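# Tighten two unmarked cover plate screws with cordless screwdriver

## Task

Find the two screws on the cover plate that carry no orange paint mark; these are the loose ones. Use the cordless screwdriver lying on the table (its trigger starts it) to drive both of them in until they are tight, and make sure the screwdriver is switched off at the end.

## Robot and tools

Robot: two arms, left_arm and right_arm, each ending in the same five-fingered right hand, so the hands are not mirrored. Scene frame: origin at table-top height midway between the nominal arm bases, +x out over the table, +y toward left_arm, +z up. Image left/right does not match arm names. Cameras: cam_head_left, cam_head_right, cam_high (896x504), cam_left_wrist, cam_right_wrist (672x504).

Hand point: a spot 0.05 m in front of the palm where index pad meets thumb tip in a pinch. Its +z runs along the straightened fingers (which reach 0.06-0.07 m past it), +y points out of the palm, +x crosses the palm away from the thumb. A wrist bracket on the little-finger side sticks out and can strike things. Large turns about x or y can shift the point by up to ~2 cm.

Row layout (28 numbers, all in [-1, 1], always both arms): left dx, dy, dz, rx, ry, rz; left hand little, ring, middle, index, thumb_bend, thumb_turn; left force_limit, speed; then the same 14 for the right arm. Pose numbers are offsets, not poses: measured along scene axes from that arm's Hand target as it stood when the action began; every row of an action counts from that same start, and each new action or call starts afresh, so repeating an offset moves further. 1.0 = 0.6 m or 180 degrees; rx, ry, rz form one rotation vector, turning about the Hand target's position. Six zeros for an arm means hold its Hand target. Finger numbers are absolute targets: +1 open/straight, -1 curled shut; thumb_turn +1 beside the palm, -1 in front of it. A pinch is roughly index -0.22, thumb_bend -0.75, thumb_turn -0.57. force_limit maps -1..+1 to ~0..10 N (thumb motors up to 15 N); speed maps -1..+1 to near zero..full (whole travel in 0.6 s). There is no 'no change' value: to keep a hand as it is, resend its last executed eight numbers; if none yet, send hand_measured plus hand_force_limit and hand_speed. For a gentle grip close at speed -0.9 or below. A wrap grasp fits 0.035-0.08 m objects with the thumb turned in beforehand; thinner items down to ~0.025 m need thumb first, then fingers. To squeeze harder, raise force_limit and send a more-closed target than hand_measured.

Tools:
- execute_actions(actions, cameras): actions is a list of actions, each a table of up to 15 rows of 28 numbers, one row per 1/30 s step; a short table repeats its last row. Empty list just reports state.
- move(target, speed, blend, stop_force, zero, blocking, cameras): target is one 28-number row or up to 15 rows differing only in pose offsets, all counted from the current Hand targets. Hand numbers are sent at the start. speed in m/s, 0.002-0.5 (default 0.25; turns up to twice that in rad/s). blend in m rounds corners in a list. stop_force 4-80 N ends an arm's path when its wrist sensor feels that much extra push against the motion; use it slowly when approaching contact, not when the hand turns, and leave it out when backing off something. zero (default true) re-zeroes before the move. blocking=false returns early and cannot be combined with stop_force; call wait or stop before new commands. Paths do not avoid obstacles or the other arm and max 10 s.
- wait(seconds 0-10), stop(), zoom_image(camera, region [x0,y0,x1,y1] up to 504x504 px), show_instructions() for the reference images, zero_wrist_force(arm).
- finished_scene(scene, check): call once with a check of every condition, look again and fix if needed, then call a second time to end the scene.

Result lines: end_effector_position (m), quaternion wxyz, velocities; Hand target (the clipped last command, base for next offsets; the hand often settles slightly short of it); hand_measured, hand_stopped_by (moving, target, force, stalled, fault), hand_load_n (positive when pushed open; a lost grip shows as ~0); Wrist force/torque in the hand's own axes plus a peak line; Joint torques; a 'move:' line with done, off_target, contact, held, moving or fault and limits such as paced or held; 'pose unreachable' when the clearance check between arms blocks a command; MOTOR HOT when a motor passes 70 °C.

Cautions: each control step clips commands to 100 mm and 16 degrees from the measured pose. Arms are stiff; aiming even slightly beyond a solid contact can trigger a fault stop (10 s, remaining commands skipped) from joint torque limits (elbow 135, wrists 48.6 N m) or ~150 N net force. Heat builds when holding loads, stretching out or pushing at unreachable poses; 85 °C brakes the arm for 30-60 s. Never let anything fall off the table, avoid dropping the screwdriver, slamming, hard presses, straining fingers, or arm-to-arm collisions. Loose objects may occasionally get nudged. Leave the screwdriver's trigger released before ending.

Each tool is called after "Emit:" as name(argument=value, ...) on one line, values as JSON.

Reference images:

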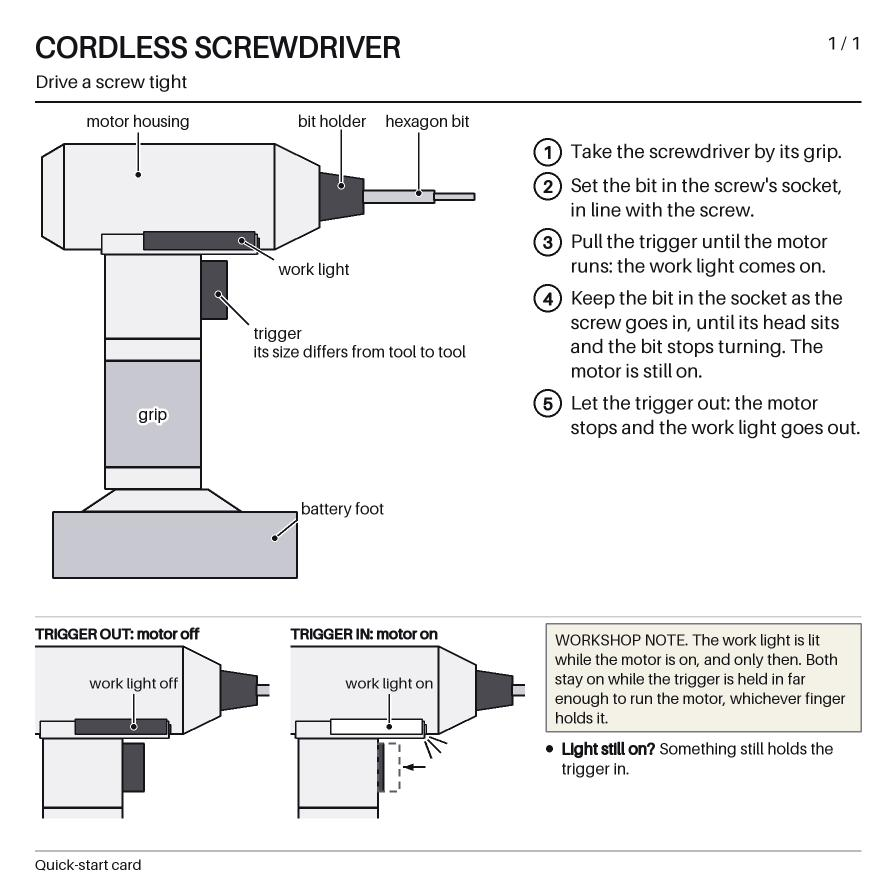

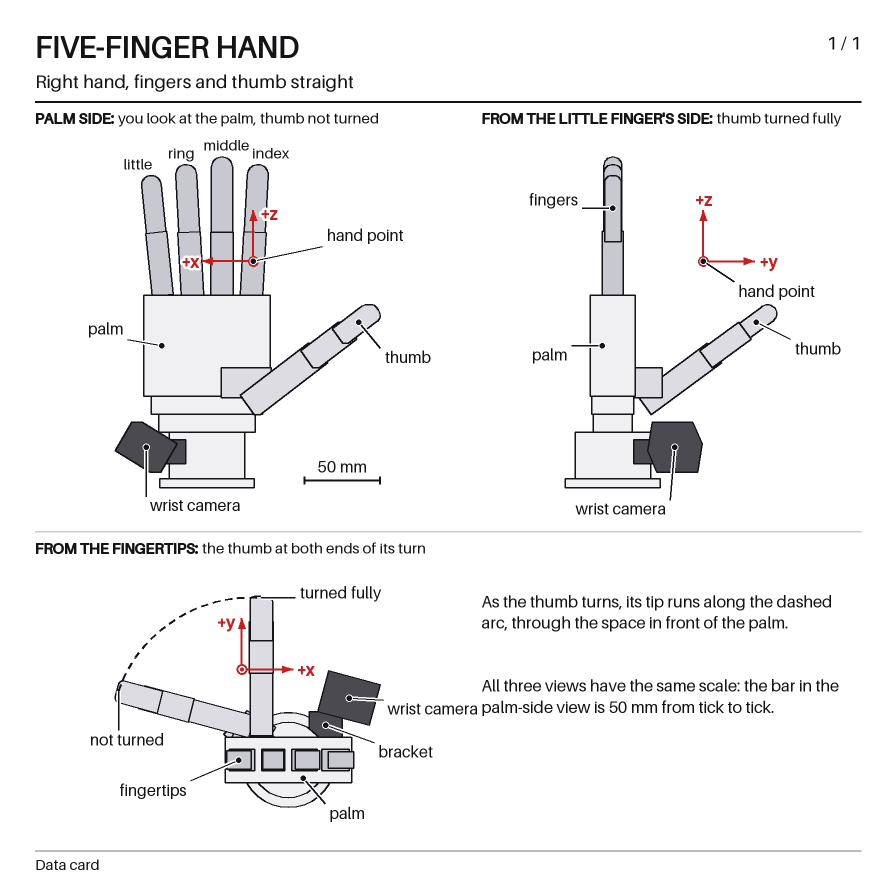

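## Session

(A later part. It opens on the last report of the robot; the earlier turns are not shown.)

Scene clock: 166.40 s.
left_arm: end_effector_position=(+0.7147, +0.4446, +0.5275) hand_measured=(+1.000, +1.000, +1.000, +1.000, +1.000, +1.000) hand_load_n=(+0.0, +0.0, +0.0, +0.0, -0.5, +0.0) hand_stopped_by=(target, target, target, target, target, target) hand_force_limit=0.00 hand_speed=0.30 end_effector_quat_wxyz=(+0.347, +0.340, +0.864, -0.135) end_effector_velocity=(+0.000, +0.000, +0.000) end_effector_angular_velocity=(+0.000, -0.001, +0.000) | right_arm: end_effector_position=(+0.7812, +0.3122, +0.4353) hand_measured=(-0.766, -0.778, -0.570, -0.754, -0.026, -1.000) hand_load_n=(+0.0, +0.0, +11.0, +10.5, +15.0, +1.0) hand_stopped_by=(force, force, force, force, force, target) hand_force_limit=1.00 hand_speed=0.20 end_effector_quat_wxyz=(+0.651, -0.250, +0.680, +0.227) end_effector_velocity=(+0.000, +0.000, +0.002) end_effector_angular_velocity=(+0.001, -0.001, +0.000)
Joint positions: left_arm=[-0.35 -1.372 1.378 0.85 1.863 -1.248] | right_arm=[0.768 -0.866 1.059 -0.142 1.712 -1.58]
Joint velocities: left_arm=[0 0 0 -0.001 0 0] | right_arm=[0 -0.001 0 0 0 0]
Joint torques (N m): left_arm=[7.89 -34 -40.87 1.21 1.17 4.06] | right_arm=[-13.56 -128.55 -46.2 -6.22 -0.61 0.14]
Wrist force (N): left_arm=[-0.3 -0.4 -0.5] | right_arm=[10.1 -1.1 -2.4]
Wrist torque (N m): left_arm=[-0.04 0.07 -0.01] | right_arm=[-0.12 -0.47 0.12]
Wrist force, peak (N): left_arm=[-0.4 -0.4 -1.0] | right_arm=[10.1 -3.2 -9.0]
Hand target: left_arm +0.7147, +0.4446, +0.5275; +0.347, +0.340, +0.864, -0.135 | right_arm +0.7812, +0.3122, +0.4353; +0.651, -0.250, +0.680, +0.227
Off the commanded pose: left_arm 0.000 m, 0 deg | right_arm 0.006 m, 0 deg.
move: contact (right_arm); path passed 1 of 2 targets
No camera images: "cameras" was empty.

Emit:
move(target=[[0,0,0,0,0,0,1,1,1,1,1,1,0,0.3,-0.001,-0.00183,0.00067,0,0,0,-1,-1,-0.97,-0.95,-0.97,-1,1,0.2],[0,0,0,0,0,0,1,1,1,1,1,1,0,0.3,0.0056,0.00777,0.00067,0,0,0,-1,-1,-0.97,-0.95,-0.97,-1,1,0.2]], speed=[0.01, 0.006], stop_force=5, zero=false, cameras=[])

Scene clock: 167.83 s.
left_arm: end_effector_position=(+0.7147, +0.4446, +0.5275) hand_measured=(+1.000, +1.000, +1.000, +1.000, +1.000, +1.000) hand_load_n=(+0.0, +0.0, +0.0, +0.0, +0.0, +0.0) hand_stopped_by=(target, target, target, target, target, target) hand_force_limit=0.00 hand_speed=0.30 end_effector_quat_wxyz=(+0.347, +0.340, +0.864, -0.135) end_effector_velocity=(+0.000, +0.000, +0.000) end_effector_angular_velocity=(+0.000, -0.001, +0.000) | right_arm: end_effector_position=(+0.7815, +0.3121, +0.4358) hand_measured=(-0.766, -0.778, -0.570, -0.754, -0.026, -1.000) hand_load_n=(+0.0, +0.0, +11.0, +10.5, +15.5, +0.5) hand_stopped_by=(force, force, force, force, force, target) hand_force_limit=1.00 hand_speed=0.20 end_effector_quat_wxyz=(+0.651, -0.250, +0.680, +0.227) end_effector_velocity=(+0.000, +0.000, -0.003) end_effector_angular_velocity=(-0.002, +0.002, +0.000)
Joint positions: left_arm=[-0.35 -1.372 1.378 0.85 1.863 -1.248] | right_arm=[0.768 -0.867 1.058 -0.142 1.712 -1.58]
Joint velocities: left_arm=[0 0 0 0 0 0] | right_arm=[0 0.002 0 0 0 0]
Joint torques (N m): left_arm=[5.29 -33.84 -44.63 0.88 0.78 3.54] | right_arm=[-8.19 -127.6 -45.31 -6.82 -0.58 -0.03]
Wrist force (N): left_arm=[-0.1 -0.2 -0.5] | right_arm=[10.0 -1.9 -3.2]
Wrist torque (N m): left_arm=[-0.02 0.04 0.00] | right_arm=[-0.17 -0.48 0.12]
Wrist force, peak (N): left_arm=[-0.4 -0.5 -1.1] | right_arm=[10.7 -3.1 -9.4]
Hand target: left_arm +0.7147, +0.4446, +0.5275; +0.347, +0.340, +0.864, -0.135 | right_arm +0.7815, +0.3121, +0.4358; +0.651, -0.250, +0.680, +0.227
Off the commanded pose: left_arm 0.000 m, 0 deg | right_arm 0.006 m, 0 deg.
move: contact (right_arm); path passed 1 of 2 targets
No camera images: "cameras" was empty.

Emit:
move(target=[[0,0,0,0,0,0,1,1,1,1,1,1,0,0.3,-0.00109,-0.00195,0,0,0,0,-1,-1,-0.97,-0.95,-0.97,-1,1,0.2],[0,0,0,0,0,0,1,1,1,1,1,1,0,0.3,0.0055,0.00765,0,0,0,0,-1,-1,-0.97,-0.95,-0.97,-1,1,0.2]], speed=[0.01, 0.006], stop_force=5, zero=false, cameras=[])

Scene clock: 169.17 s.
left_arm: end_effector_position=(+0.7147, +0.4446, +0.5275) hand_measured=(+1.000, +1.000, +1.000, +1.000, +1.000, +1.000) hand_load_n=(+0.0, +0.0, +0.0, +0.0, +0.0, +0.0) hand_stopped_by=(target, target, target, target, target, target) hand_force_limit=0.00 hand_speed=0.30 end_effector_quat_wxyz=(+0.347, +0.340, +0.864, -0.135) end_effector_velocity=(+0.000, -0.001, +0.000) end_effector_angular_velocity=(+0.001, -0.001, -0.002) | right_arm: end_effector_position=(+0.7817, +0.3119, +0.4359) hand_measured=(-0.766, -0.778, -0.570, -0.754, -0.026, -1.000) hand_load_n=(+0.0, +0.0, +11.0, +10.5, +15.5, +1.0) hand_stopped_by=(force, force, force, force, force, target) hand_force_limit=1.00 hand_speed=0.20 end_effector_quat_wxyz=(+0.651, -0.250, +0.680, +0.227) end_effector_velocity=(+0.000, +0.000, +0.002) end_effector_angular_velocity=(+0.002, -0.002, +0.000)
Joint positions: left_arm=[-0.35 -1.372 1.378 0.85 1.863 -1.248] | right_arm=[0.768 -0.867 1.058 -0.142 1.711 -1.58]
Joint velocities: left_arm=[-0.001 0 0 0 0 0.001] | right_arm=[0 -0.001 0 -0.001 0 0]
Joint torques (N m): left_arm=[4.84 -35.58 -45.24 -0.47 0.31 4.03] | right_arm=[-6.48 -128.02 -46 -6.67 -0.57 -0.49]
Wrist force (N): left_arm=[-0.2 -0.2 -0.5] | right_arm=[10.2 -1.3 -2.7]
Wrist torque (N m): left_arm=[-0.01 0.06 0.00] | right_arm=[-0.15 -0.50 0.13]
Wrist force, peak (N): left_arm=[-0.4 -0.3 -1.1] | right_arm=[10.6 -2.7 -9.7]
Hand target: left_arm +0.7147, +0.4446, +0.5275; +0.347, +0.340, +0.864, -0.135 | right_arm +0.7817, +0.3119, +0.4359; +0.651, -0.250, +0.680, +0.227
Off the commanded pose: left_arm 0.000 m, 0 deg | right_arm 0.006 m, 0 deg.
move: contact (right_arm); path passed 1 of 2 targets
No camera images: "cameras" was empty.

Emit:
move(target=[[0,0,0,0,0,0,1,1,1,1,1,1,0,0.3,-0.00225,-0.00105,0,0,0,0,-1,-1,-0.97,-0.95,-0.97,-1,1,0.2],[0,0,0,0,0,0,1,1,1,1,1,1,0,0.3,0.00435,0.00855,0,0,0,0,-1,-1,-0.97,-0.95,-0.97,-1,1,0.2]], speed=[0.01, 0.006], stop_force=5, zero=false, cameras=["cam_left_wrist"])

Emit:
zoom_image(camera="cam_left_wrist", region=[345, 236, 373, 264])

Scene clock: 170.47 s.
left_arm: end_effector_position=(+0.7147, +0.4446, +0.5275) hand_measured=(+1.000, +1.000, +1.000, +1.000, +1.000, +1.000) hand_load_n=(+0.0, +0.0, +0.0, +0.0, +0.0, +0.0) hand_stopped_by=(target, target, target, target, target, target) hand_force_limit=0.00 hand_speed=0.30 end_effector_quat_wxyz=(+0.347, +0.340, +0.864, -0.135) end_effector_velocity=(+0.000, +0.000, -0.001) end_effector_angular_velocity=(+0.000, +0.001, +0.001) | right_arm: end_effector_position=(+0.7811, +0.3123, +0.4360) hand_measured=(-0.766, -0.778, -0.570, -0.754, -0.026, -1.000) hand_load_n=(+0.0, +0.0, +11.0, +10.5, +15.5, +1.0) hand_stopped_by=(force, force, force, force, force, target) hand_force_limit=1.00 hand_speed=0.20 end_effector_quat_wxyz=(+0.651, -0.250, +0.680, +0.227) end_effector_velocity=(+0.000, +0.000, +0.000) end_effector_angular_velocity=(+0.000, +0.000, +0.000)
Joint positions: left_arm=[-0.35 -1.372 1.378 0.85 1.863 -1.248] | right_arm=[0.769 -0.867 1.058 -0.142 1.712 -1.58]
Joint velocities: left_arm=[0 0.001 0 0 0 -0.001] | right_arm=[0 0 0 0 0 0]
Joint torques (N m): left_arm=[4.97 -35.47 -48.14 -1.48 0.66 3.82] | right_arm=[-4.54 -129.27 -45.07 -6.7 -0.57 1.05]
Wrist force (N): left_arm=[-0.2 -0.2 -0.9] | right_arm=[9.8 -0.5 -2.0]
Wrist torque (N m): left_arm=[0.01 0.06 0.00] | right_arm=[-0.12 -0.41 0.10]
Wrist force, peak (N): left_arm=[-0.5 -0.4 -1.2] | right_arm=[10.5 -2.4 -9.2]
Hand target: left_arm +0.7147, +0.4446, +0.5275; +0.347, +0.340, +0.864, -0.135 | right_arm +0.7812, +0.3123, +0.4360; +0.651, -0.250, +0.680, +0.227
Off the commanded pose: left_arm 0.000 m, 0 deg | right_arm 0.006 m, 0 deg.
move: contact (right_arm); path passed 1 of 2 targets
Images, in order (width x height): cam_left_wrist 672x504.

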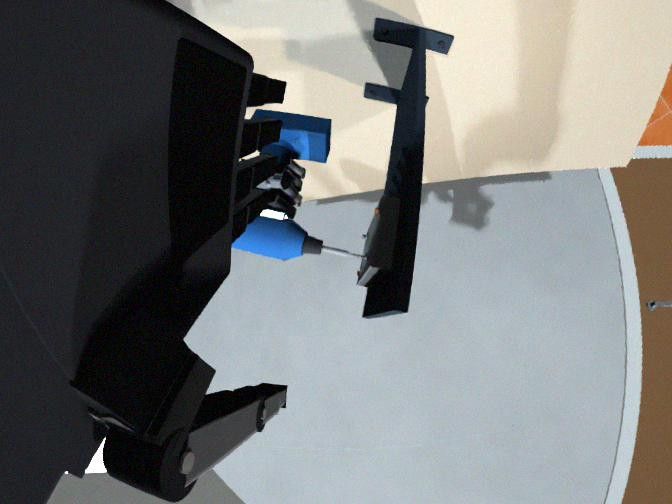

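Scaled by 18.000 from the camera's 672x504 image, which has a finer 960x720 frame.

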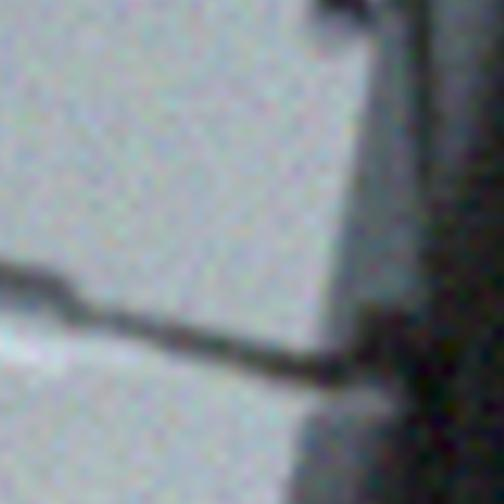

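Emit:
move(target=[[0,0,0,0,0,0,1,1,1,1,1,1,0,0.3,-0.00058,-0.00228,-0.0015,0,0,0,-1,-1,-0.97,-0.95,-0.97,-1,1,0.2],[0,0,0,0,0,0,1,1,1,1,1,1,0,0.3,0.00602,0.00732,-0.0015,0,0,0,-1,-1,-0.97,-0.95,-0.97,-1,1,0.2]], speed=[0.01, 0.006], stop_force=5, zero=false, cameras=[])

Scene clock: 171.90 s.
left_arm: end_effector_position=(+0.7147, +0.4446, +0.5275) hand_measured=(+1.000, +1.000, +1.000, +1.000, +1.000, +1.000) hand_load_n=(+0.0, +0.0, +0.0, +0.0, +0.0, +0.0) hand_stopped_by=(target, target, target, target, target, target) hand_force_limit=0.00 hand_speed=0.30 end_effector_quat_wxyz=(+0.347, +0.340, +0.864, -0.135) end_effector_velocity=(+0.000, +0.000, +0.000) end_effector_angular_velocity=(-0.001, +0.000, +0.000) | right_arm: end_effector_position=(+0.7817, +0.3120, +0.4352) hand_measured=(-0.766, -0.778, -0.570, -0.754, -0.026, -1.000) hand_load_n=(-0.5, +0.0, +11.0, +10.5, +15.5, +1.0) hand_stopped_by=(force, force, force, force, force, target) hand_force_limit=1.00 hand_speed=0.20 end_effector_quat_wxyz=(+0.651, -0.250, +0.680, +0.227) end_effector_velocity=(+0.000, +0.000, +0.000) end_effector_angular_velocity=(+0.001, -0.001, +0.000)
Joint positions: left_arm=[-0.35 -1.372 1.378 0.85 1.863 -1.248] | right_arm=[0.768 -0.866 1.059 -0.143 1.711 -1.58]
Joint velocities: left_arm=[0 0 0 -0.001 0.001 -0.001] | right_arm=[0 0 0 -0.001 0 0]
Joint torques (N m): left_arm=[5.56 -34.79 -49.75 -1.75 0.51 3.39] | right_arm=[-10.17 -128.61 -45.43 -6.83 -0.6 -0.3]
Wrist force (N): left_arm=[-0.4 0.1 -0.8] | right_arm=[9.9 -1.4 -3.6]
Wrist torque (N m): left_arm=[0.06 0.09 0.00] | right_arm=[-0.09 -0.45 0.12]
Wrist force, peak (N): left_arm=[-0.7 -0.1 -1.3] | right_arm=[10.8 -3.6 -9.9]
Hand target: left_arm +0.7147, +0.4446, +0.5275; +0.347, +0.340, +0.864, -0.135 | right_arm +0.7817, +0.3119, +0.4352; +0.651, -0.250, +0.680, +0.227
Off the commanded pose: left_arm 0.000 m, 0 deg | right_arm 0.006 m, 0 deg.
move: contact (right_arm); path passed 1 of 2 targets
No camera images: "cameras" was empty.

Emit:
move(target=[0,0,0,0,0,0,1,1,1,1,1,1,0,0.3,-0.00613,-0.00758,0.00017,0,0,0,-1,-1,-0.97,-0.95,-0.97,-1,1,0.2], speed=0.03, cameras=["cam_left_wrist","cam_high"])

Emit:
zoom_image(camera="cam_left_wrist", region=[345, 236, 373, 264])

Emit:
zoom_image(camera="cam_left_wrist", region=[320, 225, 370, 275])

Scene clock: 172.90 s.
left_arm: end_effector_position=(+0.7147, +0.4446, +0.5275) hand_measured=(+1.000, +1.000, +1.000, +1.000, +1.000, +1.000) hand_load_n=(+0.0, +0.0, +0.0, +0.0, +0.0, +0.0) hand_stopped_by=(target, target, target, target, target, target) hand_force_limit=0.00 hand_speed=0.30 end_effector_quat_wxyz=(+0.347, +0.340, +0.864, -0.135) end_effector_velocity=(+0.000, +0.000, +0.000) end_effector_angular_velocity=(+0.000, +0.000, -0.001) | right_arm: end_effector_position=(+0.7780, +0.3073, +0.4353) hand_measured=(-0.766, -0.778, -0.570, -0.754, -0.026, -1.000) hand_load_n=(+0.0, +0.0, +11.0, +11.0, +15.0, +1.0) hand_stopped_by=(force, force, force, force, force, target) hand_force_limit=1.00 hand_speed=0.20 end_effector_quat_wxyz=(+0.651, -0.250, +0.680, +0.227) end_effector_velocity=(+0.001, +0.000, +0.001) end_effector_angular_velocity=(+0.001, -0.001, +0.000)
Joint positions: left_arm=[-0.35 -1.372 1.378 0.85 1.863 -1.248] | right_arm=[0.768 -0.877 1.077 -0.151 1.711 -1.58]
Joint velocities: left_arm=[0 0 0 0 0 0] | right_arm=[0 0.001 -0.002 0 0 0]
Joint torques (N m): left_arm=[5.2 -36.98 -49.1 -1.51 0.2 3.22] | right_arm=[-13.14 -105.31 -57.22 -3.78 -1.31 -0.76]
Wrist force (N): left_arm=[-0.5 -0.2 -0.8] | right_arm=[9.8 0.1 0.8]
Wrist torque (N m): left_arm=[0.01 0.10 -0.02] | right_arm=[-0.21 -0.36 0.06]
Wrist force, peak (N): left_arm=[-0.3 -0.2 -1.1] | right_arm=[10.4 -1.1 -3.7]
Hand target: left_arm +0.7147, +0.4446, +0.5275; +0.347, +0.340, +0.864, -0.135 | right_arm +0.7780, +0.3074, +0.4353; +0.651, -0.250, +0.680, +0.227
Off the commanded pose: left_arm 0.000 m, 0 deg | right_arm 0.000 m, 0 deg.
move: done
Images, in order (width x height): cam_high 896x504, cam_left_wrist 672x504.

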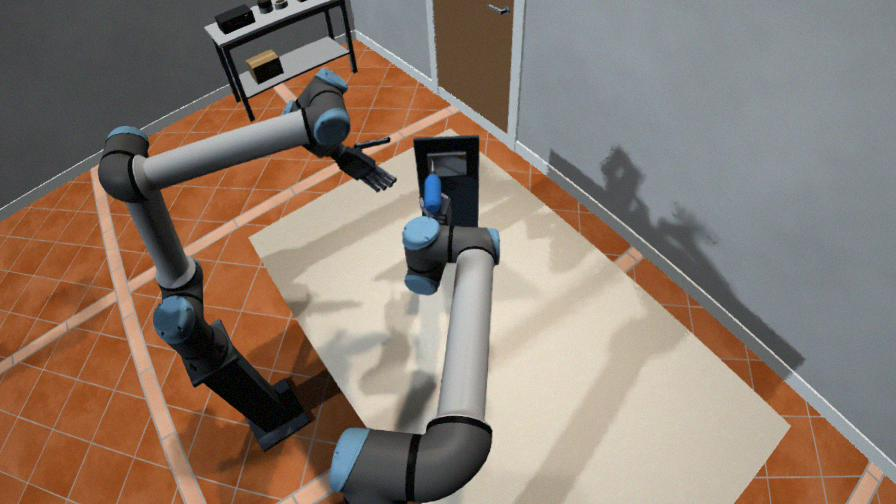

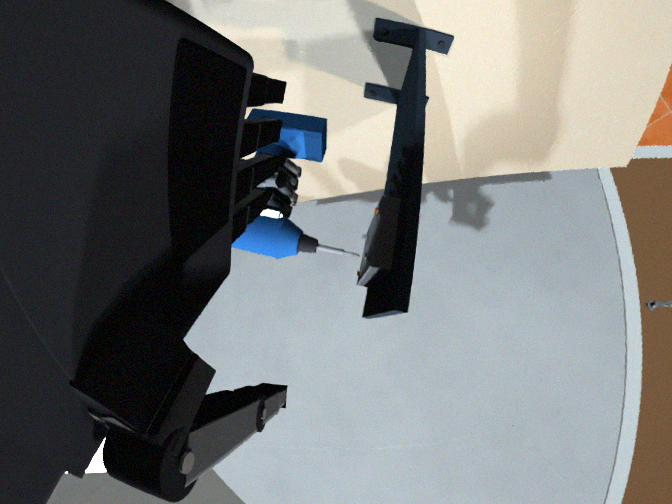

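Scaled by 18.000 from the camera's 672x504 image, which has a finer 960x720 frame.

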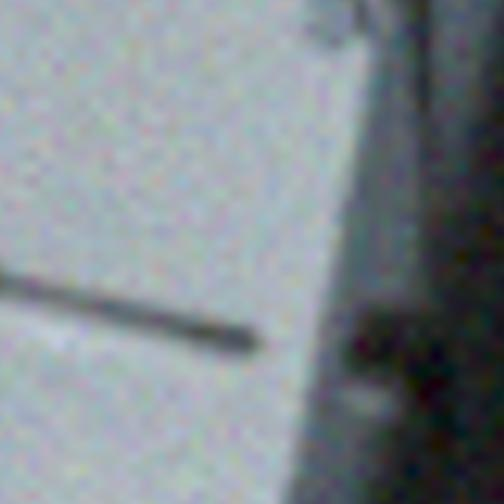

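Scaled by 10.080 from the camera's 672x504 image, which has a finer 960x720 frame.

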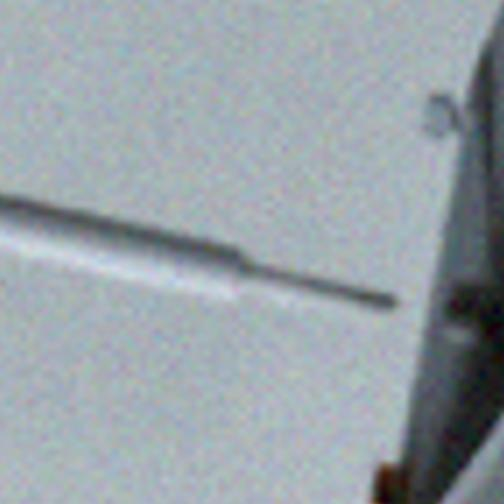

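Emit:
move(target=[[-0.0887,0.063,0.042,0,0,0,1,1,1,1,1,1,0,0.3,0.0,0.0,0,0,0,0,-1,-1,-0.97,-0.95,-0.97,-1,1,0.2],[-0.0287,0.053,0.132,0.09,0.1,0,1,1,1,1,1,1,0,0.3,0.0,0.0,0,0,0,0,-1,-1,-0.97,-0.95,-0.97,-1,1,0.2],[0.0708,-0.046,0.1545,0.1894,0.2032,0,1,1,1,1,1,1,0,0.3,0.0,0.0,0,0,0,0,-1,-1,-0.97,-0.95,-0.97,-1,1,0.2]], blend=[0.02, 0.03, 0], speed=0.2, cameras=["cam_left_wrist"])

Emit:
zoom_image(camera="cam_left_wrist", region=[330, 264, 358, 292])

Emit:
zoom_image(camera="cam_left_wrist", region=[310, 255, 360, 305])

Scene clock: 176.57 s.
left_arm: end_effector_position=(+0.7572, +0.4169, +0.6196) hand_measured=(+1.000, +1.000, +1.000, +1.000, +1.000, +1.000) hand_load_n=(-0.5, +0.0, +0.0, +0.0, +0.0, +0.0) hand_stopped_by=(target, target, target, target, target, target) hand_force_limit=0.00 hand_speed=0.30 end_effector_quat_wxyz=(-0.051, +0.366, +0.929, +0.022) end_effector_velocity=(+0.000, +0.000, -0.001) end_effector_angular_velocity=(+0.001, +0.000, +0.000) | right_arm: end_effector_position=(+0.7780, +0.3074, +0.4353) hand_measured=(-0.766, -0.778, -0.570, -0.754, -0.026, -1.000) hand_load_n=(+0.0, +0.0, +11.0, +11.0, +15.5, +1.0) hand_stopped_by=(force, force, force, force, force, target) hand_force_limit=1.00 hand_speed=0.20 end_effector_quat_wxyz=(+0.651, -0.250, +0.680, +0.227) end_effector_velocity=(+0.000, +0.000, -0.001) end_effector_angular_velocity=(+0.000, +0.000, +0.000)
Joint positions: left_arm=[-0.47 -0.784 0.307 2.151 1.534 -1.257] | right_arm=[0.768 -0.877 1.077 -0.151 1.711 -1.58]
Joint velocities: left_arm=[0 0.001 0 -0.001 -0.001 0] | right_arm=[0 0.001 0 0 0 0]
Joint torques (N m): left_arm=[1.43 -82.73 -37.96 5.07 -0.86 4.03] | right_arm=[-6.36 -109.6 -51.07 -3.74 0.83 -0.76]
Wrist force (N): left_arm=[1.6 -1.0 -0.6] | right_arm=[9.7 0.1 0.4]
Wrist torque (N m): left_arm=[-0.06 -0.31 0.20] | right_arm=[-0.18 -0.33 0.06]
Wrist force, peak (N): left_arm=[0.8 -0.7 -2.4] | right_arm=[10.3 0.2 0.3]
Hand target: left_arm +0.7571, +0.4169, +0.6196; -0.051, +0.366, +0.929, +0.022 | right_arm +0.7780, +0.3074, +0.4353; +0.651, -0.250, +0.680, +0.227
Off the commanded pose: left_arm 0.001 m, 0 deg | right_arm 0.000 m, 0 deg.
move: done
Images, in order (width x height): cam_left_wrist 672x504.

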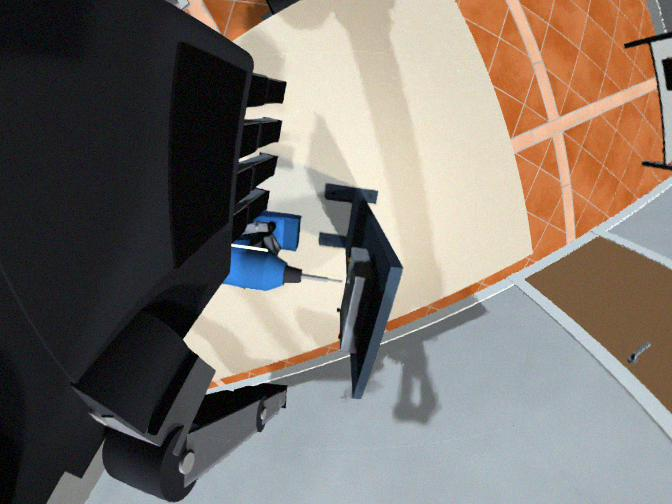

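Scaled by 18.000 from the camera's 672x504 image, which has a finer 960x720 frame.

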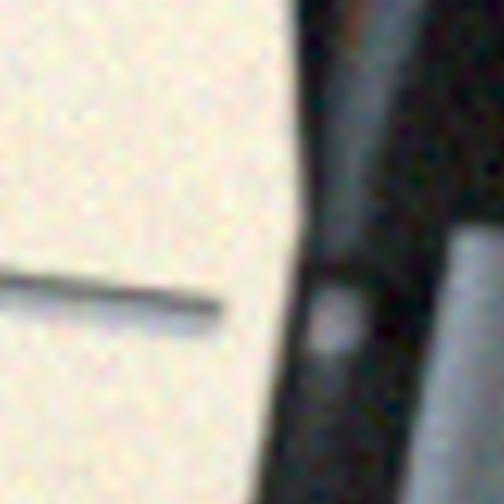

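Scaled by 10.080 from the camera's 672x504 image, which has a finer 960x720 frame.

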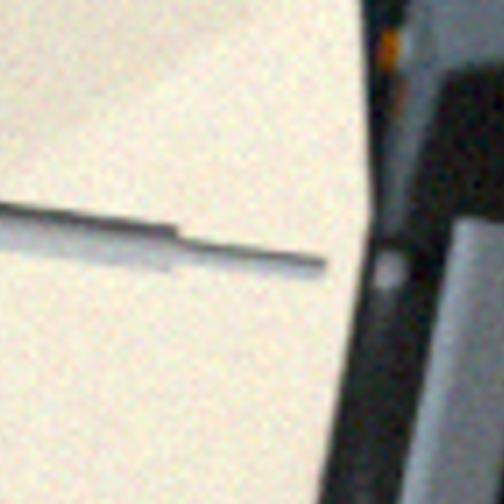

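Emit:
move(target=[0,0,0,0,0,0,1,1,1,1,1,1,0,0.3,0.0027,0.00747,0.00092,0,0,0,-1,-1,-0.97,-0.95,-0.97,-1,1,0.2], speed=0.02, cameras=["cam_left_wrist"])

Emit:
zoom_image(camera="cam_left_wrist", region=[330, 264, 358, 292])

Scene clock: 177.93 s.
left_arm: end_effector_position=(+0.7571, +0.4169, +0.6196) hand_measured=(+1.000, +1.000, +1.000, +1.000, +1.000, +1.000) hand_load_n=(+0.5, +0.0, +0.0, +0.0, +0.0, +0.0) hand_stopped_by=(target, target, target, target, target, target) hand_force_limit=0.00 hand_speed=0.30 end_effector_quat_wxyz=(-0.051, +0.366, +0.929, +0.022) end_effector_velocity=(+0.000, +0.000, +0.000) end_effector_angular_velocity=(+0.000, +0.000, +0.000) | right_arm: end_effector_position=(+0.7797, +0.3119, +0.4358) hand_measured=(-0.766, -0.778, -0.570, -0.754, -0.026, -1.000) hand_load_n=(+0.0, +0.0, +11.0, +10.5, +15.5, +1.0) hand_stopped_by=(force, force, force, force, force, target) hand_force_limit=1.00 hand_speed=0.20 end_effector_quat_wxyz=(+0.651, -0.250, +0.680, +0.227) end_effector_velocity=(+0.000, +0.000, -0.001) end_effector_angular_velocity=(-0.001, +0.001, +0.000)
Joint positions: left_arm=[-0.47 -0.784 0.307 2.152 1.534 -1.257] | right_arm=[0.769 -0.869 1.062 -0.144 1.713 -1.58]
Joint velocities: left_arm=[0 0 0.001 -0.001 0 0] | right_arm=[0 0 0.002 0 -0.001 0]
Joint torques (N m): left_arm=[5.15 -84.79 -22.05 0.42 -1.88 3.92] | right_arm=[9.39 -128.23 -45.54 -4.88 1.7 2.18]
Wrist force (N): left_arm=[1.6 -1.1 -0.2] | right_arm=[9.5 -0.3 0.6]
Wrist torque (N m): left_arm=[-0.10 -0.34 0.20] | right_arm=[-0.25 -0.31 0.04]
Wrist force, peak (N): left_arm=[1.6 -1.5 -0.6] | right_arm=[10.4 -0.2 0.4]
Hand target: left_arm +0.7571, +0.4169, +0.6196; -0.051, +0.366, +0.929, +0.022 | right_arm +0.7797, +0.3119, +0.4358; +0.651, -0.250, +0.680, +0.227
Off the commanded pose: left_arm 0.000 m, 0 deg | right_arm 0.000 m, 0 deg.
move: done
Images, in order (width x height): cam_left_wrist 672x504.

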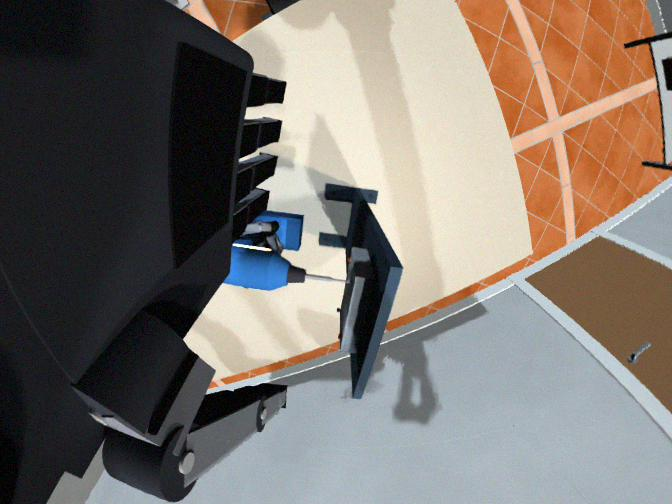

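Scaled by 18.000 from the camera's 672x504 image, which has a finer 960x720 frame.

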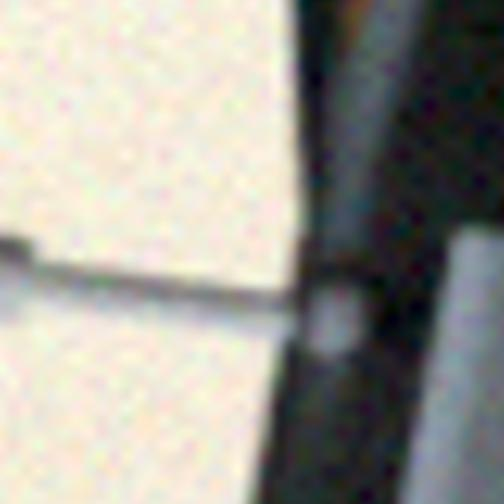

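Emit:
move(target=[0,0,0,0,0,0,1,1,1,1,1,1,0,0.3,0.0066,0.0096,0,0,0,0,-1,-1,-0.97,-0.95,-0.97,-1,1,0.2], speed=0.006, stop_force=5, cameras=[])

Scene clock: 179.13 s.
left_arm: end_effector_position=(+0.7572, +0.4169, +0.6196) hand_measured=(+1.000, +1.000, +1.000, +1.000, +1.000, +1.000) hand_load_n=(+0.0, +0.0, +0.0, +0.0, +0.0, +0.0) hand_stopped_by=(target, target, target, target, target, target) hand_force_limit=0.00 hand_speed=0.30 end_effector_quat_wxyz=(-0.051, +0.366, +0.929, +0.022) end_effector_velocity=(+0.000, +0.001, +0.000) end_effector_angular_velocity=(+0.001, +0.000, +0.002) | right_arm: end_effector_position=(+0.7804, +0.3130, +0.4359) hand_measured=(-0.766, -0.778, -0.570, -0.754, -0.026, -1.000) hand_load_n=(+0.0, +0.0, +11.0, +11.0, +15.5, +0.5) hand_stopped_by=(force, force, force, force, force, target) hand_force_limit=1.00 hand_speed=0.20 end_effector_quat_wxyz=(+0.651, -0.250, +0.680, +0.227) end_effector_velocity=(+0.000, +0.000, +0.000) end_effector_angular_velocity=(+0.000, +0.000, +0.001)
Joint positions: left_arm=[-0.47 -0.784 0.307 2.151 1.534 -1.257] | right_arm=[0.77 -0.866 1.058 -0.142 1.713 -1.58]
Joint velocities: left_arm=[0 0 0 0.001 -0.001 -0.001] | right_arm=[0 0 0 0 -0.001 0]
Joint torques (N m): left_arm=[6.69 -100.99 -21.81 0.91 -1.85 3.73] | right_arm=[-0.11 -128.11 -45.53 -6.57 -0.51 1.26]
Wrist force (N): left_arm=[1.4 -1.3 -0.5] | right_arm=[10.2 -0.7 -2.6]
Wrist torque (N m): left_arm=[-0.11 -0.29 0.18] | right_arm=[-0.13 -0.50 0.12]
Wrist force, peak (N): left_arm=[1.8 -1.3 -0.4] | right_arm=[10.5 -3.0 -9.8]
Hand target: left_arm +0.7571, +0.4169, +0.6196; -0.051, +0.366, +0.929, +0.022 | right_arm +0.7804, +0.3129, +0.4359; +0.651, -0.250, +0.680, +0.227
Off the commanded pose: left_arm 0.000 m, 0 deg | right_arm 0.006 m, 0 deg.
move: contact (right_arm)
No camera images: "cameras" was empty.

Emit:
move(target=[[0,0,0,0,0,0,1,1,1,1,1,1,0,0.3,-0.00117,-0.00167,-0.00067,0,0,0,-1,-1,-0.97,-0.95,-0.97,-1,1,0.2],[0,0,0,0,0,0,1,1,1,1,1,1,0,0.3,0.00543,0.00793,-0.00067,0,0,0,-1,-1,-0.97,-0.95,-0.97,-1,1,0.2]], speed=[0.01, 0.006], stop_force=5, zero=false, cameras=[])

Scene clock: 180.37 s.
left_arm: end_effector_position=(+0.7571, +0.4169, +0.6196) hand_measured=(+1.000, +1.000, +1.000, +1.000, +1.000, +1.000) hand_load_n=(+0.0, +0.0, +0.0, +0.0, +0.0, +0.0) hand_stopped_by=(target, target, target, target, target, target) hand_force_limit=0.00 hand_speed=0.30 end_effector_quat_wxyz=(-0.051, +0.366, +0.929, +0.022) end_effector_velocity=(+0.000, +0.000, +0.001) end_effector_angular_velocity=(+0.000, +0.000, -0.001) | right_arm: end_effector_position=(+0.7804, +0.3129, +0.4355) hand_measured=(-0.766, -0.778, -0.570, -0.754, -0.026, -1.000) hand_load_n=(+0.0, +0.0, +11.0, +10.5, +15.5, +1.0) hand_stopped_by=(force, force, force, force, force, target) hand_force_limit=1.00 hand_speed=0.20 end_effector_quat_wxyz=(+0.651, -0.250, +0.680, +0.227) end_effector_velocity=(+0.000, +0.000, +0.001) end_effector_angular_velocity=(+0.000, +0.000, +0.000)
Joint positions: left_arm=[-0.47 -0.784 0.307 2.151 1.534 -1.257] | right_arm=[0.77 -0.866 1.058 -0.143 1.713 -1.58]
Joint velocities: left_arm=[0 -0.001 0 0 0 0.001] | right_arm=[0 -0.001 0 0 0 0]
Joint torques (N m): left_arm=[9.2 -103.42 -24.74 1.66 -1.88 3.77] | right_arm=[-2.08 -129.14 -45.38 -6.62 -1.16 0.52]
Wrist force (N): left_arm=[1.5 -1.1 -0.4] | right_arm=[10.0 -1.0 -2.3]
Wrist torque (N m): left_arm=[-0.08 -0.32 0.20] | right_arm=[-0.19 -0.44 0.09]
Wrist force, peak (N): left_arm=[1.7 -1.1 -0.6] | right_arm=[10.5 -2.7 -9.4]
Hand target: left_arm +0.7571, +0.4169, +0.6196; -0.051, +0.366, +0.929, +0.022 | right_arm +0.7804, +0.3129, +0.4356; +0.651, -0.250, +0.680, +0.227
Off the commanded pose: left_arm 0.000 m, 0 deg | right_arm 0.006 m, 0 deg.
move: contact (right_arm); path passed 1 of 2 targets
No camera images: "cameras" was empty.

Emit:
move(target=[[0,0,0,0,0,0,1,1,1,1,1,1,0,0.3,-0.00075,-0.00195,0.00033,0,0,0,-1,-1,-0.97,-0.95,-0.97,-1,1,0.2],[0,0,0,0,0,0,1,1,1,1,1,1,0,0.3,0.00585,0.00765,0.00033,0,0,0,-1,-1,-0.97,-0.95,-0.97,-1,1,0.2]], speed=[0.01, 0.006], stop_force=5, zero=false, cameras=[])

Scene clock: 181.63 s.
left_arm: end_effector_position=(+0.7571, +0.4169, +0.6196) hand_measured=(+1.000, +1.000, +1.000, +1.000, +1.000, +1.000) hand_load_n=(+0.0, +0.5, +0.0, +0.0, +0.0, +0.0) hand_stopped_by=(target, target, target, target, target, target) hand_force_limit=0.00 hand_speed=0.30 end_effector_quat_wxyz=(-0.051, +0.366, +0.929, +0.022) end_effector_velocity=(+0.000, +0.000, +0.000) end_effector_angular_velocity=(+0.000, +0.000, +0.000) | right_arm: end_effector_position=(+0.7807, +0.3127, +0.4358) hand_measured=(-0.766, -0.778, -0.570, -0.754, -0.026, -1.000) hand_load_n=(+0.0, +0.0, +11.0, +10.5, +15.5, +1.0) hand_stopped_by=(force, force, force, force, force, target) hand_force_limit=1.00 hand_speed=0.20 end_effector_quat_wxyz=(+0.651, -0.250, +0.680, +0.227) end_effector_velocity=(+0.000, +0.000, +0.000) end_effector_angular_velocity=(+0.000, +0.000, +0.000)
Joint positions: left_arm=[-0.47 -0.784 0.307 2.151 1.534 -1.257] | right_arm=[0.769 -0.866 1.058 -0.143 1.713 -1.58]
Joint velocities: left_arm=[0 0 0 0 0 0] | right_arm=[0 0 0 0 0 0]
Joint torques (N m): left_arm=[5.79 -106.81 -25.13 2.05 -1.89 3.86] | right_arm=[1.02 -128.39 -45.52 -6.69 -0.73 0.09]
Wrist force (N): left_arm=[1.6 -0.8 -0.7] | right_arm=[10.0 -0.8 -2.0]
Wrist torque (N m): left_arm=[-0.02 -0.32 0.21] | right_arm=[-0.17 -0.45 0.10]
Wrist force, peak (N): left_arm=[2.2 -1.1 -0.6] | right_arm=[10.8 -3.0 -9.8]
Hand target: left_arm +0.7571, +0.4169, +0.6196; -0.051, +0.366, +0.929, +0.022 | right_arm +0.7807, +0.3127, +0.4359; +0.651, -0.250, +0.680, +0.227
Off the commanded pose: left_arm 0.000 m, 0 deg | right_arm 0.006 m, 0 deg.
move: contact (right_arm); path passed 1 of 2 targets
No camera images: "cameras" was empty.

Emit:
zoom_image(camera="cam_left_wrist", region=[330, 264, 358, 292])

Scaled by 18.000 from the camera's 672x504 image, which has a finer 960x720 frame.

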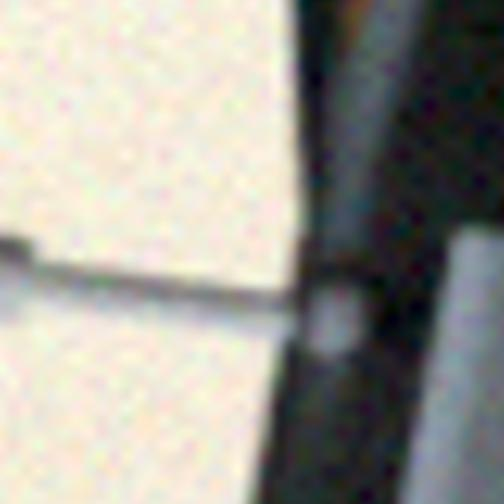

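Emit:
move(target=[[0,0,0,0,0,0,1,1,1,1,1,1,0,0.3,-0.00208,-0.00105,-0.00017,0,0,0,-1,-1,-0.97,-0.95,-0.97,-1,1,0.2],[0,0,0,0,0,0,1,1,1,1,1,1,0,0.3,0.00452,0.00855,-0.00017,0,0,0,-1,-1,-0.97,-0.95,-0.97,-1,1,0.2]], speed=[0.01, 0.006], stop_force=5, zero=false, cameras=["cam_left_wrist"])

Emit:
zoom_image(camera="cam_left_wrist", region=[330, 264, 358, 292])

Scene clock: 183.17 s.
left_arm: end_effector_position=(+0.7571, +0.4169, +0.6196) hand_measured=(+1.000, +1.000, +1.000, +1.000, +1.000, +1.000) hand_load_n=(+0.0, -0.5, +0.0, +0.0, +0.0, +0.0) hand_stopped_by=(target, target, target, target, target, target) hand_force_limit=0.00 hand_speed=0.30 end_effector_quat_wxyz=(-0.051, +0.366, +0.929, +0.022) end_effector_velocity=(+0.000, -0.001, +0.000) end_effector_angular_velocity=(+0.000, +0.001, +0.001) | right_arm: end_effector_position=(+0.7802, +0.3131, +0.4358) hand_measured=(-0.766, -0.778, -0.570, -0.754, -0.026, -1.000) hand_load_n=(+0.0, +0.0, +11.0, +11.0, +15.5, +1.0) hand_stopped_by=(force, force, force, force, force, target) hand_force_limit=1.00 hand_speed=0.20 end_effector_quat_wxyz=(+0.651, -0.250, +0.680, +0.227) end_effector_velocity=(+0.000, +0.000, -0.002) end_effector_angular_velocity=(-0.002, +0.001, +0.000)
Joint positions: left_arm=[-0.47 -0.784 0.307 2.151 1.534 -1.257] | right_arm=[0.77 -0.866 1.058 -0.143 1.713 -1.58]
Joint velocities: left_arm=[-0.001 0 0 0.001 0 -0.001] | right_arm=[0 0.001 0 0.001 0 0]
Joint torques (N m): left_arm=[8.77 -102.24 -26.41 2.19 -2.29 3.43] | right_arm=[-0.62 -128.41 -45.89 -6.79 -0.59 1.23]
Wrist force (N): left_arm=[1.7 -1.1 0.3] | right_arm=[9.6 -1.0 -2.8]
Wrist torque (N m): left_arm=[-0.12 -0.36 0.20] | right_arm=[-0.16 -0.40 0.08]
Wrist force, peak (N): left_arm=[2.1 -1.5 -0.3] | right_arm=[10.6 -2.8 -10.0]
Hand target: left_arm +0.7571, +0.4169, +0.6196; -0.051, +0.366, +0.929, +0.022 | right_arm +0.7802, +0.3131, +0.4358; +0.651, -0.250, +0.680, +0.227
Off the commanded pose: left_arm 0.000 m, 0 deg | right_arm 0.006 m, 0 deg.
move: contact (right_arm); path passed 1 of 2 targets
Images, in order (width x height): cam_left_wrist 672x504.

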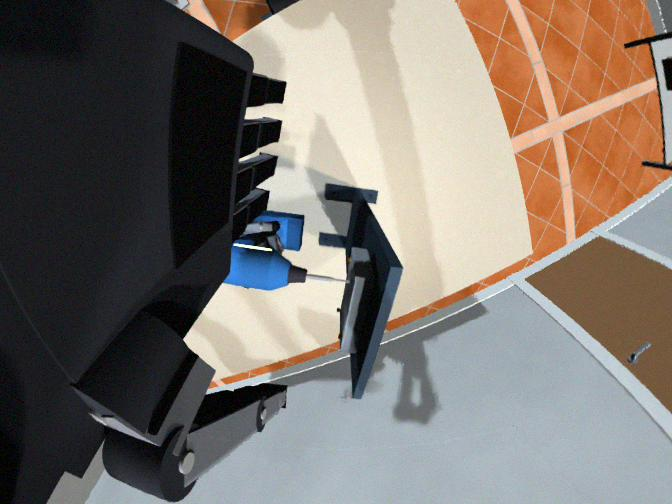

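Scaled by 18.000 from the camera's 672x504 image, which has a finer 960x720 frame.

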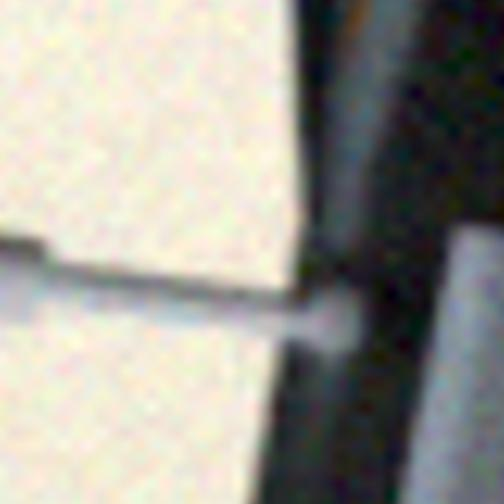

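Emit:
move(target=[[0,0,0,0,0,0,1,1,1,1,1,1,0,0.3,-0.00103,-0.00185,0.00033,0,0,0,-1,-1,-0.97,-0.95,-0.97,-1,1,0.2],[0,0,0,0,0,0,1,1,1,1,1,1,0,0.3,0.00557,0.00775,0.00033,0,0,0,-1,-1,-0.97,-0.95,-0.97,-1,1,0.2]], speed=[0.01, 0.006], stop_force=5, zero=false, cameras=[])

Scene clock: 184.50 s.
left_arm: end_effector_position=(+0.7571, +0.4169, +0.6196) hand_measured=(+1.000, +1.000, +1.000, +1.000, +1.000, +1.000) hand_load_n=(+0.0, +0.0, +0.0, +0.0, +0.0, +0.0) hand_stopped_by=(target, target, target, target, target, target) hand_force_limit=0.00 hand_speed=0.30 end_effector_quat_wxyz=(-0.051, +0.366, +0.929, +0.022) end_effector_velocity=(+0.000, +0.000, +0.000) end_effector_angular_velocity=(+0.001, +0.001, -0.001) | right_arm: end_effector_position=(+0.7804, +0.3130, +0.4361) hand_measured=(-0.766, -0.778, -0.570, -0.754, -0.026, -1.000) hand_load_n=(+0.0, +0.0, +11.0, +10.5, +15.5, +1.0) hand_stopped_by=(force, force, force, force, force, target) hand_force_limit=1.00 hand_speed=0.20 end_effector_quat_wxyz=(+0.651, -0.250, +0.680, +0.227) end_effector_velocity=(+0.000, +0.000, -0.001) end_effector_angular_velocity=(-0.001, +0.001, -0.001)
Joint positions: left_arm=[-0.47 -0.784 0.307 2.151 1.534 -1.257] | right_arm=[0.77 -0.866 1.058 -0.142 1.713 -1.58]
Joint velocities: left_arm=[0 0.001 0 0.001 0 0.001] | right_arm=[0 0 0 0.001 0.001 0]
Joint torques (N m): left_arm=[10.5 -104.68 -26.36 2.65 -1.26 3.6] | right_arm=[-0.99 -128.9 -45.01 -6.69 -0.93 0.34]
Wrist force (N): left_arm=[1.5 -1.0 -0.4] | right_arm=[10.0 -0.8 -2.2]
Wrist torque (N m): left_arm=[-0.07 -0.30 0.20] | right_arm=[-0.15 -0.45 0.10]
Wrist force, peak (N): left_arm=[1.4 -1.6 -0.6] | right_arm=[10.6 -2.8 -10.0]
Hand target: left_arm +0.7571, +0.4169, +0.6196; -0.051, +0.366, +0.929, +0.022 | right_arm +0.7804, +0.3130, +0.4361; +0.651, -0.250, +0.680, +0.227
Off the commanded pose: left_arm 0.000 m, 0 deg | right_arm 0.006 m, 0 deg.
move: contact (right_arm); path passed 1 of 2 targets
No camera images: "cameras" was empty.

Emit:
move(target=[[0,0,0,0,0,0,1,1,1,1,1,1,0,0.3,-0.00113,-0.00165,-0.0005,0,0,0,-1,-1,-0.97,-0.95,-0.97,-1,1,0.2],[0,0,0,0,0,0,1,1,1,1,1,1,0,0.3,0.0036,0.0052,-0.0005,0,0,0,-1,-1,-0.97,-0.95,-0.97,-1,1,0.2]], speed=[0.01, 0.006], stop_force=5, zero=false, cameras=[])

Emit:
move(target=[[0,0,0,0,0,0,1,1,1,1,1,1,0,0.3,-0.00072,-0.00194,0.00042,0,0,0,-1,-1,-0.97,-0.95,-0.97,-1,1,0.2],[0,0,0,0,0,0,1,1,1,1,1,1,0,0.3,0.004,0.0049,0.00042,0,0,0,-1,-1,-0.97,-0.95,-0.97,-1,1,0.2]], speed=[0.01, 0.006], stop_force=5, zero=false, cameras=[])

Emit:
move(target=[[0,0,0,0,0,0,1,1,1,1,1,1,0,0.3,-0.00113,-0.00165,-0.0005,0,0,0,-1,-1,-0.97,-0.95,-0.97,-1,1,0.2],[0,0,0,0,0,0,1,1,1,1,1,1,0,0.3,0.0036,0.0052,-0.0005,0,0,0,-1,-1,-0.97,-0.95,-0.97,-1,1,0.2]], speed=[0.01, 0.006], stop_force=5, zero=false, cameras=[])

Emit:
move(target=[[0,0,0,0,0,0,1,1,1,1,1,1,0,0.3,-0.00195,-0.00108,0.00033,0,0,0,-1,-1,-0.97,-0.95,-0.97,-1,1,0.2],[0,0,0,0,0,0,1,1,1,1,1,1,0,0.3,0.00275,0.0058,0.00033,0,0,0,-1,-1,-0.97,-0.95,-0.97,-1,1,0.2]], speed=[0.01, 0.006], stop_force=5, zero=false, cameras=["cam_left_wrist"])

Emit:
zoom_image(camera="cam_left_wrist", region=[330, 264, 358, 292])

Scene clock: 186.40 s.
left_arm: end_effector_position=(+0.7571, +0.4169, +0.6196) hand_measured=(+1.000, +1.000, +1.000, +1.000, +1.000, +1.000) hand_load_n=(+0.0, +0.0, +0.0, +0.0, +0.0, +0.0) hand_stopped_by=(target, target, target, target, target, target) hand_force_limit=0.00 hand_speed=0.30 end_effector_quat_wxyz=(-0.051, +0.366, +0.929, +0.022) end_effector_velocity=(+0.000, +0.001, +0.000) end_effector_angular_velocity=(+0.000, -0.001, +0.002) | right_arm: end_effector_position=(+0.7805, +0.3130, +0.4359) hand_measured=(-0.766, -0.778, -0.570, -0.754, -0.026, -1.000) hand_load_n=(+0.0, +0.0, +11.5, +10.5, +15.0, +0.5) hand_stopped_by=(force, force, force, force, force, target) hand_force_limit=1.00 hand_speed=0.20 end_effector_quat_wxyz=(+0.651, -0.250, +0.680, +0.227) end_effector_velocity=(+0.000, +0.000, +0.001) end_effector_angular_velocity=(+0.001, -0.001, +0.000)
Joint positions: left_arm=[-0.47 -0.784 0.307 2.151 1.534 -1.257] | right_arm=[0.77 -0.866 1.058 -0.143 1.713 -1.58]
Joint velocities: left_arm=[0 0 0 -0.001 0 -0.001] | right_arm=[0 -0.001 0 -0.001 0 0]
Joint torques (N m): left_arm=[9.51 -101.49 -28.39 3.87 -1.45 3.49] | right_arm=[-1.17 -129.2 -45.66 -6.72 -0.75 0.19]
Wrist force (N): left_arm=[1.6 -1.2 -0.3] | right_arm=[9.8 -1.3 -2.6]
Wrist torque (N m): left_arm=[-0.10 -0.32 0.20] | right_arm=[-0.20 -0.44 0.08]
Wrist force, peak (N): left_arm=[1.9 -1.0 -0.5] | right_arm=[10.6 -3.0 -10.6]
Hand target: left_arm +0.7571, +0.4169, +0.6196; -0.051, +0.366, +0.929, +0.022 | right_arm +0.7805, +0.3130, +0.4359; +0.651, -0.250, +0.680, +0.227
Off the commanded pose: left_arm 0.000 m, 0 deg | right_arm 0.004 m, 0 deg.
move: contact (right_arm); path passed 1 of 2 targets
No camera images: "cameras" was empty.

Scene clock: 187.47 s.
left_arm: end_effector_position=(+0.7571, +0.4169, +0.6196) hand_measured=(+1.000, +1.000, +1.000, +1.000, +1.000, +1.000) hand_load_n=(+0.0, +0.0, +0.0, +0.0, +0.0, +0.0) hand_stopped_by=(target, target, target, target, target, target) hand_force_limit=0.00 hand_speed=0.30 end_effector_quat_wxyz=(-0.051, +0.366, +0.929, +0.022) end_effector_velocity=(+0.000, +0.001, +0.000) end_effector_angular_velocity=(+0.001, +0.000, +0.001) | right_arm: end_effector_position=(+0.7808, +0.3127, +0.4362) hand_measured=(-0.766, -0.778, -0.570, -0.754, -0.026, -1.000) hand_load_n=(+0.0, +0.0, +11.0, +10.5, +15.5, +0.5) hand_stopped_by=(force, force, force, force, force, target) hand_force_limit=1.00 hand_speed=0.20 end_effector_quat_wxyz=(+0.651, -0.250, +0.680, +0.227) end_effector_velocity=(+0.000, +0.000, +0.001) end_effector_angular_velocity=(+0.000, +0.000, +0.000)
Joint positions: left_arm=[-0.47 -0.784 0.307 2.151 1.534 -1.257] | right_arm=[0.769 -0.867 1.058 -0.143 1.713 -1.58]
Joint velocities: left_arm=[0.001 0 0 0 -0.001 0] | right_arm=[0 -0.001 0 0.001 0 0]
Joint torques (N m): left_arm=[8.21 -105.54 -29.78 4.16 -1.78 3.68] | right_arm=[-0.51 -128.4 -45.41 -6.5 -0.66 -0.2]
Wrist force (N): left_arm=[1.2 -0.8 -0.4] | right_arm=[9.6 -0.7 -2.2]
Wrist torque (N m): left_arm=[-0.04 -0.27 0.18] | right_arm=[-0.12 -0.40 0.09]
Wrist force, peak (N): left_arm=[1.9 -1.3 0.0] | right_arm=[10.9 -2.9 -9.5]
Hand target: left_arm +0.7571, +0.4169, +0.6196; -0.051, +0.366, +0.929, +0.022 | right_arm +0.7808, +0.3127, +0.4362; +0.651, -0.250, +0.680, +0.227
Off the commanded pose: left_arm 0.000 m, 0 deg | right_arm 0.004 m, 0 deg.
move: contact (right_arm); path passed 1 of 2 targets
No camera images: "cameras" was empty.

Scene clock: 188.57 s.
left_arm: end_effector_position=(+0.7571, +0.4169, +0.6196) hand_measured=(+1.000, +1.000, +1.000, +1.000, +1.000, +1.000) hand_load_n=(+0.0, +0.0, +0.0, +0.0, +0.0, +0.0) hand_stopped_by=(target, target, target, target, target, target) hand_force_limit=0.00 hand_speed=0.30 end_effector_quat_wxyz=(-0.051, +0.366, +0.929, +0.022) end_effector_velocity=(+0.000, -0.001, +0.000) end_effector_angular_velocity=(+0.000, +0.000, -0.002) | right_arm: end_effector_position=(+0.7809, +0.3127, +0.4360) hand_measured=(-0.766, -0.778, -0.570, -0.754, -0.026, -1.000) hand_load_n=(+0.0, +0.0, +11.0, +11.0, +15.5, +1.0) hand_stopped_by=(force, force, force, force, force, target) hand_force_limit=1.00 hand_speed=0.20 end_effector_quat_wxyz=(+0.651, -0.250, +0.679, +0.227) end_effector_velocity=(+0.000, +0.000, +0.000) end_effector_angular_velocity=(+0.000, +0.000, +0.000)
Joint positions: left_arm=[-0.47 -0.784 0.307 2.151 1.534 -1.257] | right_arm=[0.769 -0.866 1.058 -0.143 1.712 -1.58]
Joint velocities: left_arm=[-0.001 0 0 0 0 0.001] | right_arm=[0 0 0 0 0 0]
Joint torques (N m): left_arm=[8.12 -101.56 -30.13 4.65 -1.61 3.77] | right_arm=[-1.07 -129.43 -45.23 -6.69 -0.91 -0.12]
Wrist force (N): left_arm=[1.4 -1.1 -0.4] | right_arm=[10.0 -0.9 -3.0]
Wrist torque (N m): left_arm=[-0.08 -0.29 0.19] | right_arm=[-0.09 -0.46 0.11]
Wrist force, peak (N): left_arm=[2.0 -0.9 -0.6] | right_arm=[10.8 -3.2 -10.3]
Hand target: left_arm +0.7571, +0.4169, +0.6196; -0.051, +0.366, +0.929, +0.022 | right_arm +0.7809, +0.3127, +0.4360; +0.651, -0.250, +0.679, +0.227
Off the commanded pose: left_arm 0.000 m, 0 deg | right_arm 0.004 m, 0 deg.
move: contact (right_arm); path passed 1 of 2 targets
No camera images: "cameras" was empty.

Scene clock: 189.67 s.
left_arm: end_effector_position=(+0.7571, +0.4169, +0.6196) hand_measured=(+1.000, +1.000, +1.000, +1.000, +1.000, +1.000) hand_load_n=(-0.5, +0.0, +0.0, +0.0, -0.5, +0.0) hand_stopped_by=(target, target, target, target, target, target) hand_force_limit=0.00 hand_speed=0.30 end_effector_quat_wxyz=(-0.051, +0.366, +0.929, +0.022) end_effector_velocity=(-0.001, -0.001, +0.001) end_effector_angular_velocity=(+0.000, -0.002, -0.001) | right_arm: end_effector_position=(+0.7804, +0.3130, +0.4363) hand_measured=(-0.766, -0.778, -0.570, -0.754, -0.026, -1.000) hand_load_n=(+0.0, +0.0, +11.0, +11.0, +15.5, +1.0) hand_stopped_by=(force, force, force, force, force, target) hand_force_limit=1.00 hand_speed=0.20 end_effector_quat_wxyz=(+0.652, -0.250, +0.679, +0.227) end_effector_velocity=(+0.000, +0.000, +0.000) end_effector_angular_velocity=(+0.000, +0.000, +0.000)
Joint positions: left_arm=[-0.47 -0.784 0.307 2.151 1.534 -1.257] | right_arm=[0.77 -0.867 1.058 -0.143 1.713 -1.58]
Joint velocities: left_arm=[-0.002 -0.001 0 0 0 -0.001] | right_arm=[0 0 0 0 0 0]
Joint torques (N m): left_arm=[7.37 -102.08 -30.8 4.74 -1.57 3.28] | right_arm=[-1.4 -129.21 -45.57 -6.89 -0.64 0.88]
Wrist force (N): left_arm=[1.3 -1.2 -0.8] | right_arm=[10.2 -1.2 -2.1]
Wrist torque (N m): left_arm=[-0.07 -0.26 0.18] | right_arm=[-0.22 -0.47 0.10]
Wrist force, peak (N): left_arm=[1.7 -1.3 -0.7] | right_arm=[10.6 -2.7 -10.0]
Hand target: left_arm +0.7571, +0.4169, +0.6196; -0.051, +0.366, +0.929, +0.022 | right_arm +0.7804, +0.3130, +0.4363; +0.652, -0.249, +0.679, +0.227
Off the commanded pose: left_arm 0.000 m, 0 deg | right_arm 0.004 m, 0 deg.
move: contact (right_arm); path passed 1 of 2 targets
Images, in order (width x height): cam_left_wrist 672x504.

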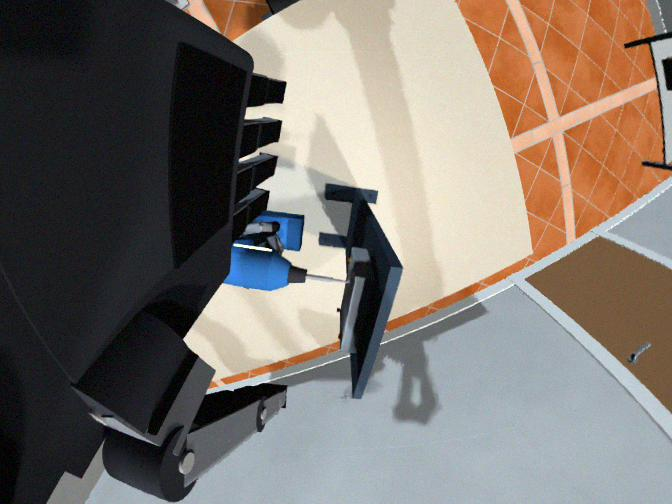

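Scaled by 18.000 from the camera's 672x504 image, which has a finer 960x720 frame.

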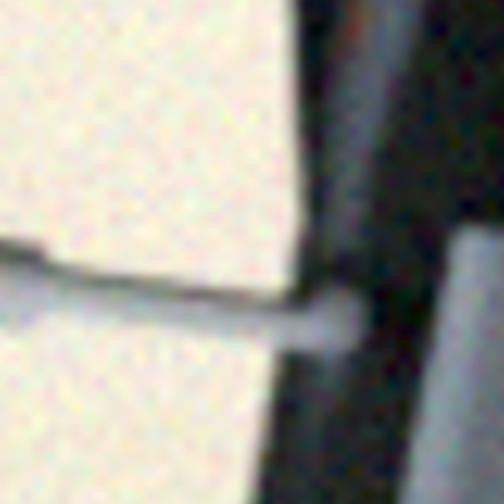

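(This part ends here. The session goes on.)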